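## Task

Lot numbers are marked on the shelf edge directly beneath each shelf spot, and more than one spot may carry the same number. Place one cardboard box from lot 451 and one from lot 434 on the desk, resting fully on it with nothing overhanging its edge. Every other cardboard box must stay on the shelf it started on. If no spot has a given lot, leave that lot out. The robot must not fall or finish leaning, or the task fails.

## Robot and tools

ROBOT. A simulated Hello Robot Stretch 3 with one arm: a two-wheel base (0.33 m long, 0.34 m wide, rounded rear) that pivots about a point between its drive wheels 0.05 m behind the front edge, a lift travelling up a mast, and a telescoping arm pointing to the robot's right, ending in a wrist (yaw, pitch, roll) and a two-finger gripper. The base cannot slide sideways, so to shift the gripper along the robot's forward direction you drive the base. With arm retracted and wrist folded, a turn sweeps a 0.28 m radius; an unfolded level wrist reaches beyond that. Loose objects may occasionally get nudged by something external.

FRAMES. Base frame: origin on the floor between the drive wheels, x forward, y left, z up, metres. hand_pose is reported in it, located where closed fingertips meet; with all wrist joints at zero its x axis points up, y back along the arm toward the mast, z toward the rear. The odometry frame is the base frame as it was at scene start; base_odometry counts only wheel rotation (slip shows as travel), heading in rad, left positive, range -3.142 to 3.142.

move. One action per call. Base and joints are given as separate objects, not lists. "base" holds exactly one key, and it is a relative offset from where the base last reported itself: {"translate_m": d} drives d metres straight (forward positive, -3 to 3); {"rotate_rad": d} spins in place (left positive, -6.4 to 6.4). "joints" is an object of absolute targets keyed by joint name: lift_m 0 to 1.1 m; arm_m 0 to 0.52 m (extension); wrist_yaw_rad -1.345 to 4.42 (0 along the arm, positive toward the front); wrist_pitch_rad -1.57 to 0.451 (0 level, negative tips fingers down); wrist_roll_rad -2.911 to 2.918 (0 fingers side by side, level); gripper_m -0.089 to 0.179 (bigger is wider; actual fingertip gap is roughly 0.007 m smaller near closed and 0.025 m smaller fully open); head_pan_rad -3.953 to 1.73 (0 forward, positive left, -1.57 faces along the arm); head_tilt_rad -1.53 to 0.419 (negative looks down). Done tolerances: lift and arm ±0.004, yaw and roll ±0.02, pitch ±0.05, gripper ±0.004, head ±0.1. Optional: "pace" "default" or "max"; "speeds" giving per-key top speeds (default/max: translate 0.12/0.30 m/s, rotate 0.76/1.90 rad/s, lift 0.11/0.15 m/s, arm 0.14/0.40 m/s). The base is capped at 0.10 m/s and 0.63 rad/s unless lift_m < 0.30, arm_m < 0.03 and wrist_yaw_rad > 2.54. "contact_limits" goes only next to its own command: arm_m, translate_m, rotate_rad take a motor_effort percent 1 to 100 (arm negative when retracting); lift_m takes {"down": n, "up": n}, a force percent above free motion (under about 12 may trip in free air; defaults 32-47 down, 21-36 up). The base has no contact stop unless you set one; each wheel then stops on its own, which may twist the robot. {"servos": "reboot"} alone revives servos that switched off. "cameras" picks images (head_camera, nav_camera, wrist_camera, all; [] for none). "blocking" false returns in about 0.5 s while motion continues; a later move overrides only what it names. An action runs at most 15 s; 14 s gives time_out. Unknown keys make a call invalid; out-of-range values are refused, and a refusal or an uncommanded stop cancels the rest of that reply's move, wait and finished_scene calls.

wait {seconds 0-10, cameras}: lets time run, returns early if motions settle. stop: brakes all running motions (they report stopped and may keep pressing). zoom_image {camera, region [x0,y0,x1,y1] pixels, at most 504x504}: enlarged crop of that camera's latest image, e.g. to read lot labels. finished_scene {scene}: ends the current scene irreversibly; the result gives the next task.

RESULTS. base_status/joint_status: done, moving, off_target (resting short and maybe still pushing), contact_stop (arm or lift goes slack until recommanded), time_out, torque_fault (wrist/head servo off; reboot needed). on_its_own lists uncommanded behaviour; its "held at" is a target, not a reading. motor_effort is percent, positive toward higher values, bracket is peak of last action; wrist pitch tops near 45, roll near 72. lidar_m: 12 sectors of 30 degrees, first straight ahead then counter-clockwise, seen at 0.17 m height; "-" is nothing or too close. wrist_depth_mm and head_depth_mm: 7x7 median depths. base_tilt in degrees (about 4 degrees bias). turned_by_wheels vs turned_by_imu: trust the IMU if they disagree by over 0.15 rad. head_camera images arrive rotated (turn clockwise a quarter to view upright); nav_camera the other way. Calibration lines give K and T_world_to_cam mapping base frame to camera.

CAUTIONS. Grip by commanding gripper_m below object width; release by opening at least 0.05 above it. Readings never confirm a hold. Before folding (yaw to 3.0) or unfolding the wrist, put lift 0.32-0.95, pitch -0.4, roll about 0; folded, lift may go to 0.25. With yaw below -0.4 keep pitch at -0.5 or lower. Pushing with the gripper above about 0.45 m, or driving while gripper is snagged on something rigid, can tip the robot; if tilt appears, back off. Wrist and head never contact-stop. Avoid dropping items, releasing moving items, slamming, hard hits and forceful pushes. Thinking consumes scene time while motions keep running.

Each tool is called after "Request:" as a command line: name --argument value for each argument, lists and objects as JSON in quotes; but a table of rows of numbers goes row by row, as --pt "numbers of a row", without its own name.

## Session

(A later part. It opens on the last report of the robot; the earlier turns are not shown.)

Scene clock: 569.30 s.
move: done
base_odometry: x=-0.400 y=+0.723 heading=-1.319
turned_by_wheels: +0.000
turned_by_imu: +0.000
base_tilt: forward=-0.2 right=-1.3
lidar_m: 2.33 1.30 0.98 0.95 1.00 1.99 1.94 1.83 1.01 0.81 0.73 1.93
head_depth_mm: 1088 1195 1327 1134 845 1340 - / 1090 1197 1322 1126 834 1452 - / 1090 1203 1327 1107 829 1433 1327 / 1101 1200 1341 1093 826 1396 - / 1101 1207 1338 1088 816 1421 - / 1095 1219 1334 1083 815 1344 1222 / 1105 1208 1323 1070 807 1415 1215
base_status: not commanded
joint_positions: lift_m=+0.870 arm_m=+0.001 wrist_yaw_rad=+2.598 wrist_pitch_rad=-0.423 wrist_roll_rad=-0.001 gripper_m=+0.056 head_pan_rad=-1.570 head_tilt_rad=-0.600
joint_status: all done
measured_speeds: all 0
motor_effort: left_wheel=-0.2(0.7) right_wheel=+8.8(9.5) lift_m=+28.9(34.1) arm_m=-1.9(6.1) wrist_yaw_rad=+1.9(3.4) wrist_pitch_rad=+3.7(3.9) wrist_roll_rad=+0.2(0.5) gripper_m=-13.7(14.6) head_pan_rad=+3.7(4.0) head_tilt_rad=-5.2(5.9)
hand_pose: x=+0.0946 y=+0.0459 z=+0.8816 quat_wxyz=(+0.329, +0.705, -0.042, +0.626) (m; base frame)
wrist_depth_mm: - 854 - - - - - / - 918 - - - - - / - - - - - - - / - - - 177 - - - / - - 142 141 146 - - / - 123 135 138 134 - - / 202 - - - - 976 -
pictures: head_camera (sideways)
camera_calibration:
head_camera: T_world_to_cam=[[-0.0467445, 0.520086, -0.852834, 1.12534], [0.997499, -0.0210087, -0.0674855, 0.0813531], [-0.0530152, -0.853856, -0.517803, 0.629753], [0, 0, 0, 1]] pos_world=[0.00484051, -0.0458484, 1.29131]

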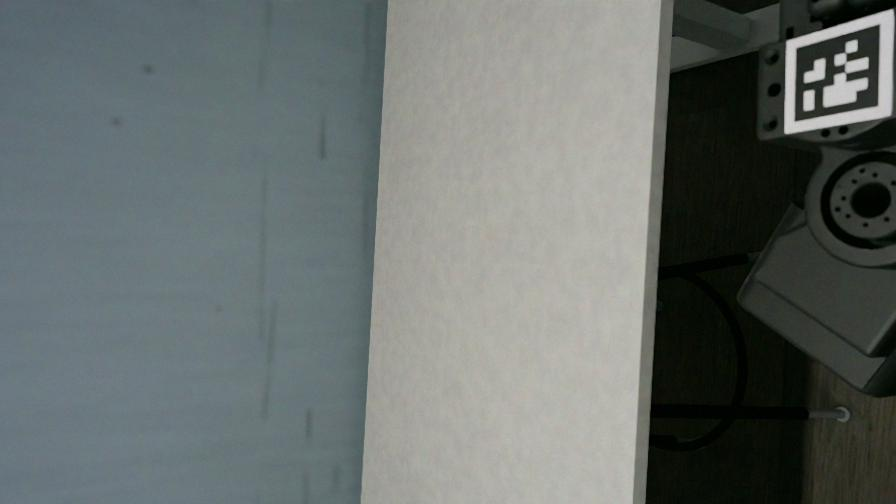

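Request:
move --joints '{"wrist_yaw_rad": 0.453}' --cameras '[]'

Request:
move --joints '{"arm_m": 0.37}' --cameras '[]'

Request:
move --joints '{"lift_m": 0.752}' --contact_limits '{"lift_m": {"down": 14}}' --cameras '["wrist_camera"]'

Request:
move --joints '{"lift_m": 0.738}' --speeds '{"lift_m": 0.03}' --contact_limits '{"lift_m": {"down": 13}}' --cameras '["wrist_camera"]'

Scene clock: 582.60 s.
move: done
base_odometry: x=-0.400 y=+0.723 heading=-1.319
turned_by_wheels: +0.000
turned_by_imu: +0.000
base_tilt: forward=-0.4 right=-1.2
lidar_m: 2.33 1.31 0.98 0.95 1.00 1.99 1.94 1.83 1.01 0.81 0.73 1.93
head_depth_mm: 1088 1195 1319 1132 840 1342 - / 1090 1198 1320 1124 836 1451 - / 1097 1198 1320 1109 829 1439 1299 / 1096 1199 1336 1097 822 1389 295 / 1102 1208 1339 1089 818 301 288 / 1102 1206 1329 1077 811 444 1165 / 1109 1207 1331 1069 803 1410 1208
base_status: not commanded
joint_positions: lift_m=+0.870 arm_m=+0.001 wrist_yaw_rad=+0.456 wrist_pitch_rad=-0.423 wrist_roll_rad=-0.001 gripper_m=+0.056 head_pan_rad=-1.570 head_tilt_rad=-0.600
joint_status: all done
measured_speeds: all 0
motor_effort: left_wheel=-0.4(0.9) right_wheel=+8.6(9.4) lift_m=+23.8(24.6) arm_m=+2.2(2.2) wrist_yaw_rad=-4.1(7.0) wrist_pitch_rad=+3.7(3.9) wrist_roll_rad=+0.1(0.3) gripper_m=-14.3(14.5) head_pan_rad=+3.6(3.9) head_tilt_rad=-5.0(5.6)
hand_pose: x=+0.0771 y=-0.3465 z=+0.8816 quat_wxyz=(+0.708, +0.301, -0.639, +0.012) (m; base frame)
wrist_depth_mm: - - - - - - - / - - 650 - - - - / - - - - - - - / - - - 169 168 - - / - - 142 141 147 - - / - 124 134 138 134 125 - / - - - 914 - 985 -
pictures: none
No camera images: "cameras" was empty.

Scene clock: 586.53 s.
move: done
base_odometry: x=-0.400 y=+0.723 heading=-1.319
turned_by_wheels: +0.000
turned_by_imu: +0.000
base_tilt: forward=-0.3 right=-1.3
lidar_m: 2.32 1.31 0.98 0.95 1.00 2.00 1.94 1.83 1.01 0.81 0.73 1.93
head_depth_mm: 1082 1191 1317 1131 314 - 1217 / 1090 1194 1322 427 340 1410 1243 / 1092 1197 1293 523 830 1443 1231 / 1095 1210 1313 534 821 1393 1228 / 1099 1205 1339 789 816 1426 1222 / 1105 1206 1330 1074 810 1339 1194 / 1097 1215 1335 1079 806 1415 1208
base_status: not commanded
joint_positions: lift_m=+0.870 arm_m=+0.370 wrist_yaw_rad=+0.456 wrist_pitch_rad=-0.423 wrist_roll_rad=-0.001 gripper_m=+0.056 head_pan_rad=-1.570 head_tilt_rad=-0.600
joint_status: all done
measured_speeds: all 0
motor_effort: left_wheel=-0.5(0.9) right_wheel=+8.2(9.7) lift_m=+24.7(26.1) arm_m=+13.6(15.5) wrist_yaw_rad=-3.6(4.4) wrist_pitch_rad=+3.8(3.9) wrist_roll_rad=+0.1(0.4) gripper_m=-13.7(14.6) head_pan_rad=+3.8(4.0) head_tilt_rad=-4.1(5.2)
hand_pose: x=+0.0770 y=-0.7159 z=+0.8816 quat_wxyz=(+0.708, +0.301, -0.639, +0.012) (m; base frame)
wrist_depth_mm: - - - - - - - / - - - - - - - / - - - - - - - / 397 431 - 169 168 - - / 395 - 142 141 146 - - / - - 135 138 134 - - / - - 149 151 150 - -
pictures: none
No camera images: "cameras" was empty.

Scene clock: 588.43 s.
move: done
base_odometry: x=-0.400 y=+0.723 heading=-1.319
turned_by_wheels: +0.000
turned_by_imu: +0.000
base_tilt: forward=-0.3 right=-1.2
lidar_m: 2.33 1.31 0.98 0.95 1.00 1.99 1.94 1.83 1.01 0.81 0.73 1.93
head_depth_mm: 1086 1186 1320 1131 843 1304 306 / 1089 1195 1319 1125 536 387 328 / 1098 1194 1327 1105 578 1436 1225 / 1091 1208 1341 1097 615 1390 1223 / 1099 1208 1334 1086 784 1419 1223 / 1103 1210 1325 1076 811 1342 1186 / 1108 1214 1329 1072 804 1412 1208
base_status: not commanded
joint_positions: lift_m=+0.752 arm_m=+0.370 wrist_yaw_rad=+0.456 wrist_pitch_rad=-0.423 wrist_roll_rad=-0.001 gripper_m=+0.056 head_pan_rad=-1.570 head_tilt_rad=-0.600
joint_status: all done
measured_speeds: all 0
motor_effort: left_wheel=+0.0(0.7) right_wheel=+8.3(9.3) lift_m=+25.0(27.6) arm_m=+11.7(13.6) wrist_yaw_rad=-3.2(4.7) wrist_pitch_rad=+3.8(3.9) wrist_roll_rad=+0.2(0.4) gripper_m=-13.9(14.5) head_pan_rad=+3.9(3.9) head_tilt_rad=-4.1(4.7)
contact_limits: lift_m down 14 (down: maximum 72; up: maximum 65)
hand_pose: x=+0.0770 y=-0.7159 z=+0.7636 quat_wxyz=(+0.708, +0.301, -0.639, +0.012) (m; base frame)
wrist_depth_mm: - - - - - - - / 346 - - - - - - / 336 - - - - - - / - - - 169 168 - - / - - 141 141 146 - - / - - 134 138 134 - - / - - 149 151 149 - -
pictures: wrist_camera
camera_calibration:
wrist_camera: T_world_to_cam=[[-0.880675, -0.473052, -0.025154, -0.244987], [-0.258612, 0.524585, -0.811129, 1.0474], [0.396902, -0.707836, -0.584326, 0.0750483], [0, 0, 0, 1]] pos_world=[0.0253305, -0.612222, 0.887269]

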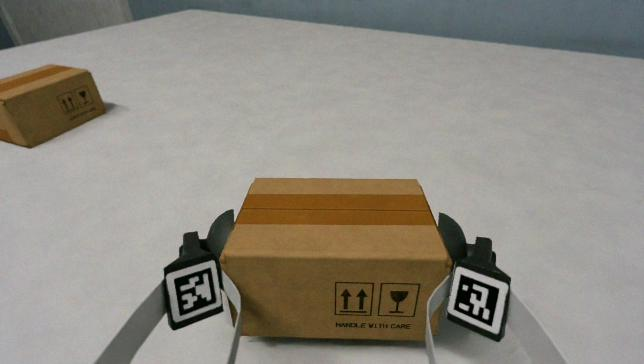

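Scene clock: 589.33 s.
move: done
base_odometry: x=-0.400 y=+0.723 heading=-1.319
turned_by_wheels: +0.000
turned_by_imu: +0.000
base_tilt: forward=-0.4 right=-1.1
lidar_m: 2.33 1.31 0.98 0.95 0.99 2.00 1.94 1.83 1.01 0.81 0.73 1.93
head_depth_mm: 1085 1190 1317 1137 845 1335 345 / 1088 1191 1319 1124 804 396 342 / 1094 1195 1334 1111 583 1431 1238 / 1096 1208 1335 1097 615 1387 1228 / 1100 1210 1339 1089 784 1422 1226 / 1098 1220 1325 1077 807 1342 1191 / 1103 1218 1334 1061 803 1414 1205
base_status: not commanded
joint_positions: lift_m=+0.738 arm_m=+0.370 wrist_yaw_rad=+0.456 wrist_pitch_rad=-0.418 wrist_roll_rad=-0.001 gripper_m=+0.056 head_pan_rad=-1.570 head_tilt_rad=-0.600
joint_status: all done
measured_speeds: all 0
motor_effort: left_wheel=-0.4(0.8) right_wheel=+8.9(9.4) lift_m=+22.9(24.7) arm_m=+11.9(12.0) wrist_yaw_rad=-2.9(4.1) wrist_pitch_rad=+2.8(3.8) wrist_roll_rad=+0.3(0.4) gripper_m=-13.7(14.6) head_pan_rad=+3.7(3.8) head_tilt_rad=-4.9(5.0)
contact_limits: lift_m down 13 (down: maximum 72; up: maximum 65)
hand_pose: x=+0.0773 y=-0.7165 z=+0.7507 quat_wxyz=(+0.707, +0.299, -0.640, +0.013) (m; base frame)
wrist_depth_mm: - - - - - - - / 341 - - - - - - / 336 - - - - - - / - - - 166 164 - - / - - 141 140 145 - - / - - 134 139 134 - - / - - 151 152 - - -
pictures: wrist_camera
camera_calibration:
wrist_camera: T_world_to_cam=[[-0.880637, -0.473132, -0.0249839, -0.245572], [-0.256844, 0.521044, -0.813968, 1.03677], [0.398132, -0.710393, -0.580372, 0.0620398], [0, 0, 0, 1]] pos_world=[0.0253278, -0.612317, 0.873766]

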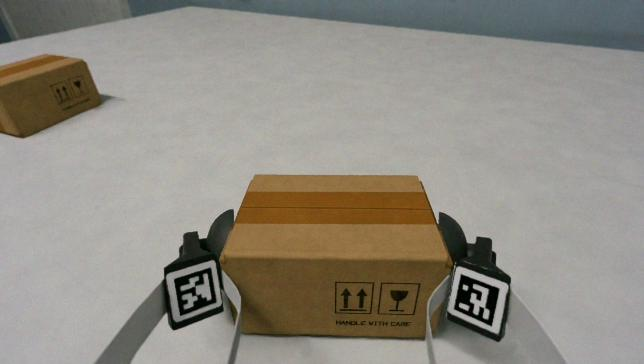

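Request:
move --joints '{"gripper_m": 0.16}' --cameras '[]'

Request:
move --joints '{"lift_m": 0.87}' --cameras '["wrist_camera"]'

Request:
move --joints '{"arm_m": 0.0}' --pace "max" --cameras '["head_camera"]'

Scene clock: 596.63 s.
move: done
base_odometry: x=-0.400 y=+0.723 heading=-1.319
turned_by_wheels: +0.000
turned_by_imu: +0.000
base_tilt: forward=-0.3 right=-1.0
lidar_m: 2.33 1.31 0.98 0.95 1.00 2.00 1.94 1.83 1.01 0.81 0.73 1.94
head_depth_mm: 1085 1198 1321 1140 844 1340 344 / 1088 1197 1323 1128 804 396 341 / 1092 1198 1325 1113 581 1434 1232 / 1096 1203 1340 1102 617 1391 1228 / 1100 1203 1333 1090 786 1414 1215 / 1096 1212 1331 1079 800 1340 1192 / 1108 1215 1323 1070 805 1410 1214
base_status: not commanded
joint_positions: lift_m=+0.738 arm_m=+0.370 wrist_yaw_rad=+0.456 wrist_pitch_rad=-0.418 wrist_roll_rad=-0.001 gripper_m=+0.160 head_pan_rad=-1.570 head_tilt_rad=-0.600
joint_status: all done
measured_speeds: all 0
motor_effort: left_wheel=+0.1(0.7) right_wheel=+8.7(9.1) lift_m=+31.0(31.1) arm_m=+7.9(9.0) wrist_yaw_rad=-3.0(4.4) wrist_pitch_rad=+2.9(3.0) wrist_roll_rad=+0.1(0.3) gripper_m=+0.7(83.1) head_pan_rad=+3.3(3.7) head_tilt_rad=-3.7(4.4)
contact_limits: lift_m down 13 (down: maximum 72; up: maximum 65)
hand_pose: x=+0.0773 y=-0.7165 z=+0.7507 quat_wxyz=(+0.707, +0.299, -0.640, +0.013) (m; base frame)
wrist_depth_mm: - - - - - - - / 338 - - - - - - / 336 - - - - - - / - - - 167 166 - - / - 144 140 139 143 - - / - 125 137 138 133 135 - / 112 - 153 152 149 - 109
pictures: none
No camera images: "cameras" was empty.

Scene clock: 598.67 s.
move: done
base_odometry: x=-0.400 y=+0.723 heading=-1.319
turned_by_wheels: +0.000
turned_by_imu: +0.000
base_tilt: forward=-0.3 right=-1.1
lidar_m: 2.33 1.31 0.98 0.95 1.00 1.99 1.94 1.83 1.01 0.81 0.73 1.93
head_depth_mm: 1085 1189 1318 1132 314 - 1223 / 1088 1198 1324 427 340 1409 1243 / 1091 1196 1291 524 831 1436 1232 / 1097 1203 1312 534 822 1392 1225 / 1099 1212 1339 990 817 1418 1221 / 1100 1214 1334 1077 811 1345 1189 / 1107 1211 1334 1070 803 1414 1211
base_status: not commanded
joint_positions: lift_m=+0.870 arm_m=+0.370 wrist_yaw_rad=+0.456 wrist_pitch_rad=-0.418 wrist_roll_rad=-0.001 gripper_m=+0.160 head_pan_rad=-1.570 head_tilt_rad=-0.600
joint_status: all done
measured_speeds: all 0
motor_effort: left_wheel=-0.4(0.9) right_wheel=+8.4(9.2) lift_m=+30.9(34.4) arm_m=+5.6(7.7) wrist_yaw_rad=-2.9(4.5) wrist_pitch_rad=+2.8(3.0) wrist_roll_rad=+0.1(0.5) gripper_m=+0.7(1.0) head_pan_rad=+3.1(3.7) head_tilt_rad=-3.7(4.5)
hand_pose: x=+0.0773 y=-0.7165 z=+0.8827 quat_wxyz=(+0.707, +0.299, -0.640, +0.013) (m; base frame)
wrist_depth_mm: - - - - - - - / - - - - - - - / - - - - - - - / 393 422 - - - - - / 396 145 - - - - - / - 125 - - - 135 - / 112 - - 240 - - 109
pictures: wrist_camera
camera_calibration:
wrist_camera: T_world_to_cam=[[-0.880674, -0.473067, -0.0249332, -0.242284], [-0.256885, 0.521122, -0.813906, 1.1442], [0.398025, -0.71038, -0.580462, 0.13875], [0, 0, 0, 1]] pos_world=[0.025328, -0.612317, 1.00577]

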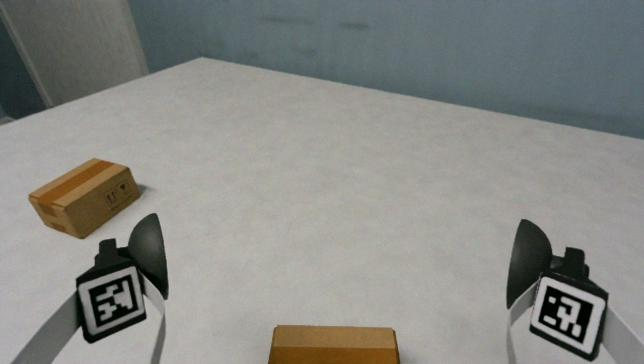

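Scene clock: 600.87 s.
move: done
base_odometry: x=-0.400 y=+0.723 heading=-1.319
turned_by_wheels: +0.000
turned_by_imu: +0.000
base_tilt: forward=-0.3 right=-1.2
lidar_m: 2.33 1.30 0.98 0.95 1.00 2.00 1.94 1.83 1.01 0.81 0.73 1.93
head_depth_mm: 1085 1193 1326 1133 842 1337 - / 1093 1195 1326 1122 834 1447 - / 1096 1197 1330 1108 828 1432 1301 / 1097 1204 1332 1100 821 727 295 / 1095 1202 1343 1090 813 300 288 / 1101 1204 1332 1075 811 1345 1159 / 1105 1220 1327 1069 806 1414 1159
base_status: not commanded
joint_positions: lift_m=+0.870 arm_m=+0.001 wrist_yaw_rad=+0.456 wrist_pitch_rad=-0.418 wrist_roll_rad=-0.001 gripper_m=+0.160 head_pan_rad=-1.570 head_tilt_rad=-0.600
joint_status: all done
measured_speeds: all 0
motor_effort: left_wheel=-0.4(0.8) right_wheel=+8.5(9.3) lift_m=+23.7(31.3) arm_m=-12.3(14.4) wrist_yaw_rad=-2.7(4.3) wrist_pitch_rad=+2.9(2.9) wrist_roll_rad=+0.4(0.4) gripper_m=+0.3(1.2) head_pan_rad=+3.0(3.7) head_tilt_rad=-3.3(4.4)
hand_pose: x=+0.0773 y=-0.3471 z=+0.8827 quat_wxyz=(+0.707, +0.299, -0.640, +0.013) (m; base frame)
wrist_depth_mm: - - - - - - - / - - 658 - - - - / - - - - - - - / - - - - - - - / - - - - - - - / - 127 - - - 135 - / 116 - - - - - 109
pictures: head_camera (sideways)
camera_calibration:
head_camera: T_world_to_cam=[[-0.0467445, 0.520086, -0.852834, 1.12534], [0.997499, -0.0210087, -0.0674855, 0.0813531], [-0.0530152, -0.853856, -0.517803, 0.629753], [0, 0, 0, 1]] pos_world=[0.00484051, -0.0458484, 1.29131]

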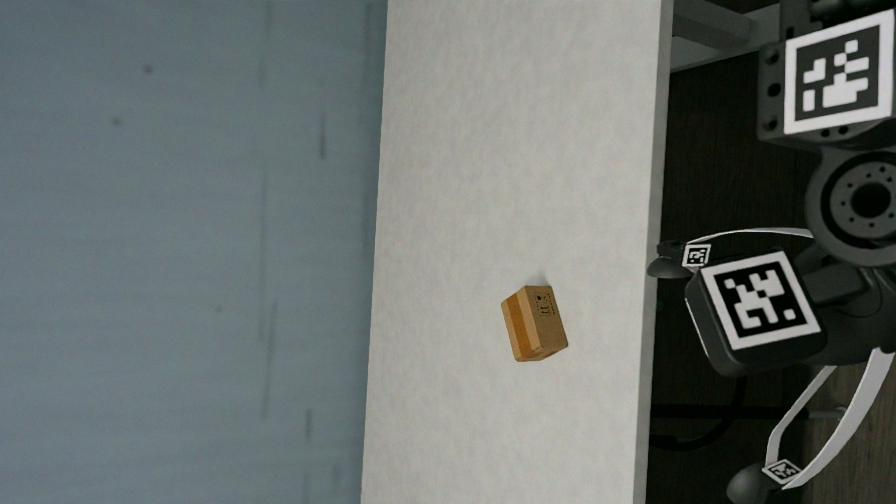

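Request:
finished_scene --scene 2

The scene is finished: the task was done.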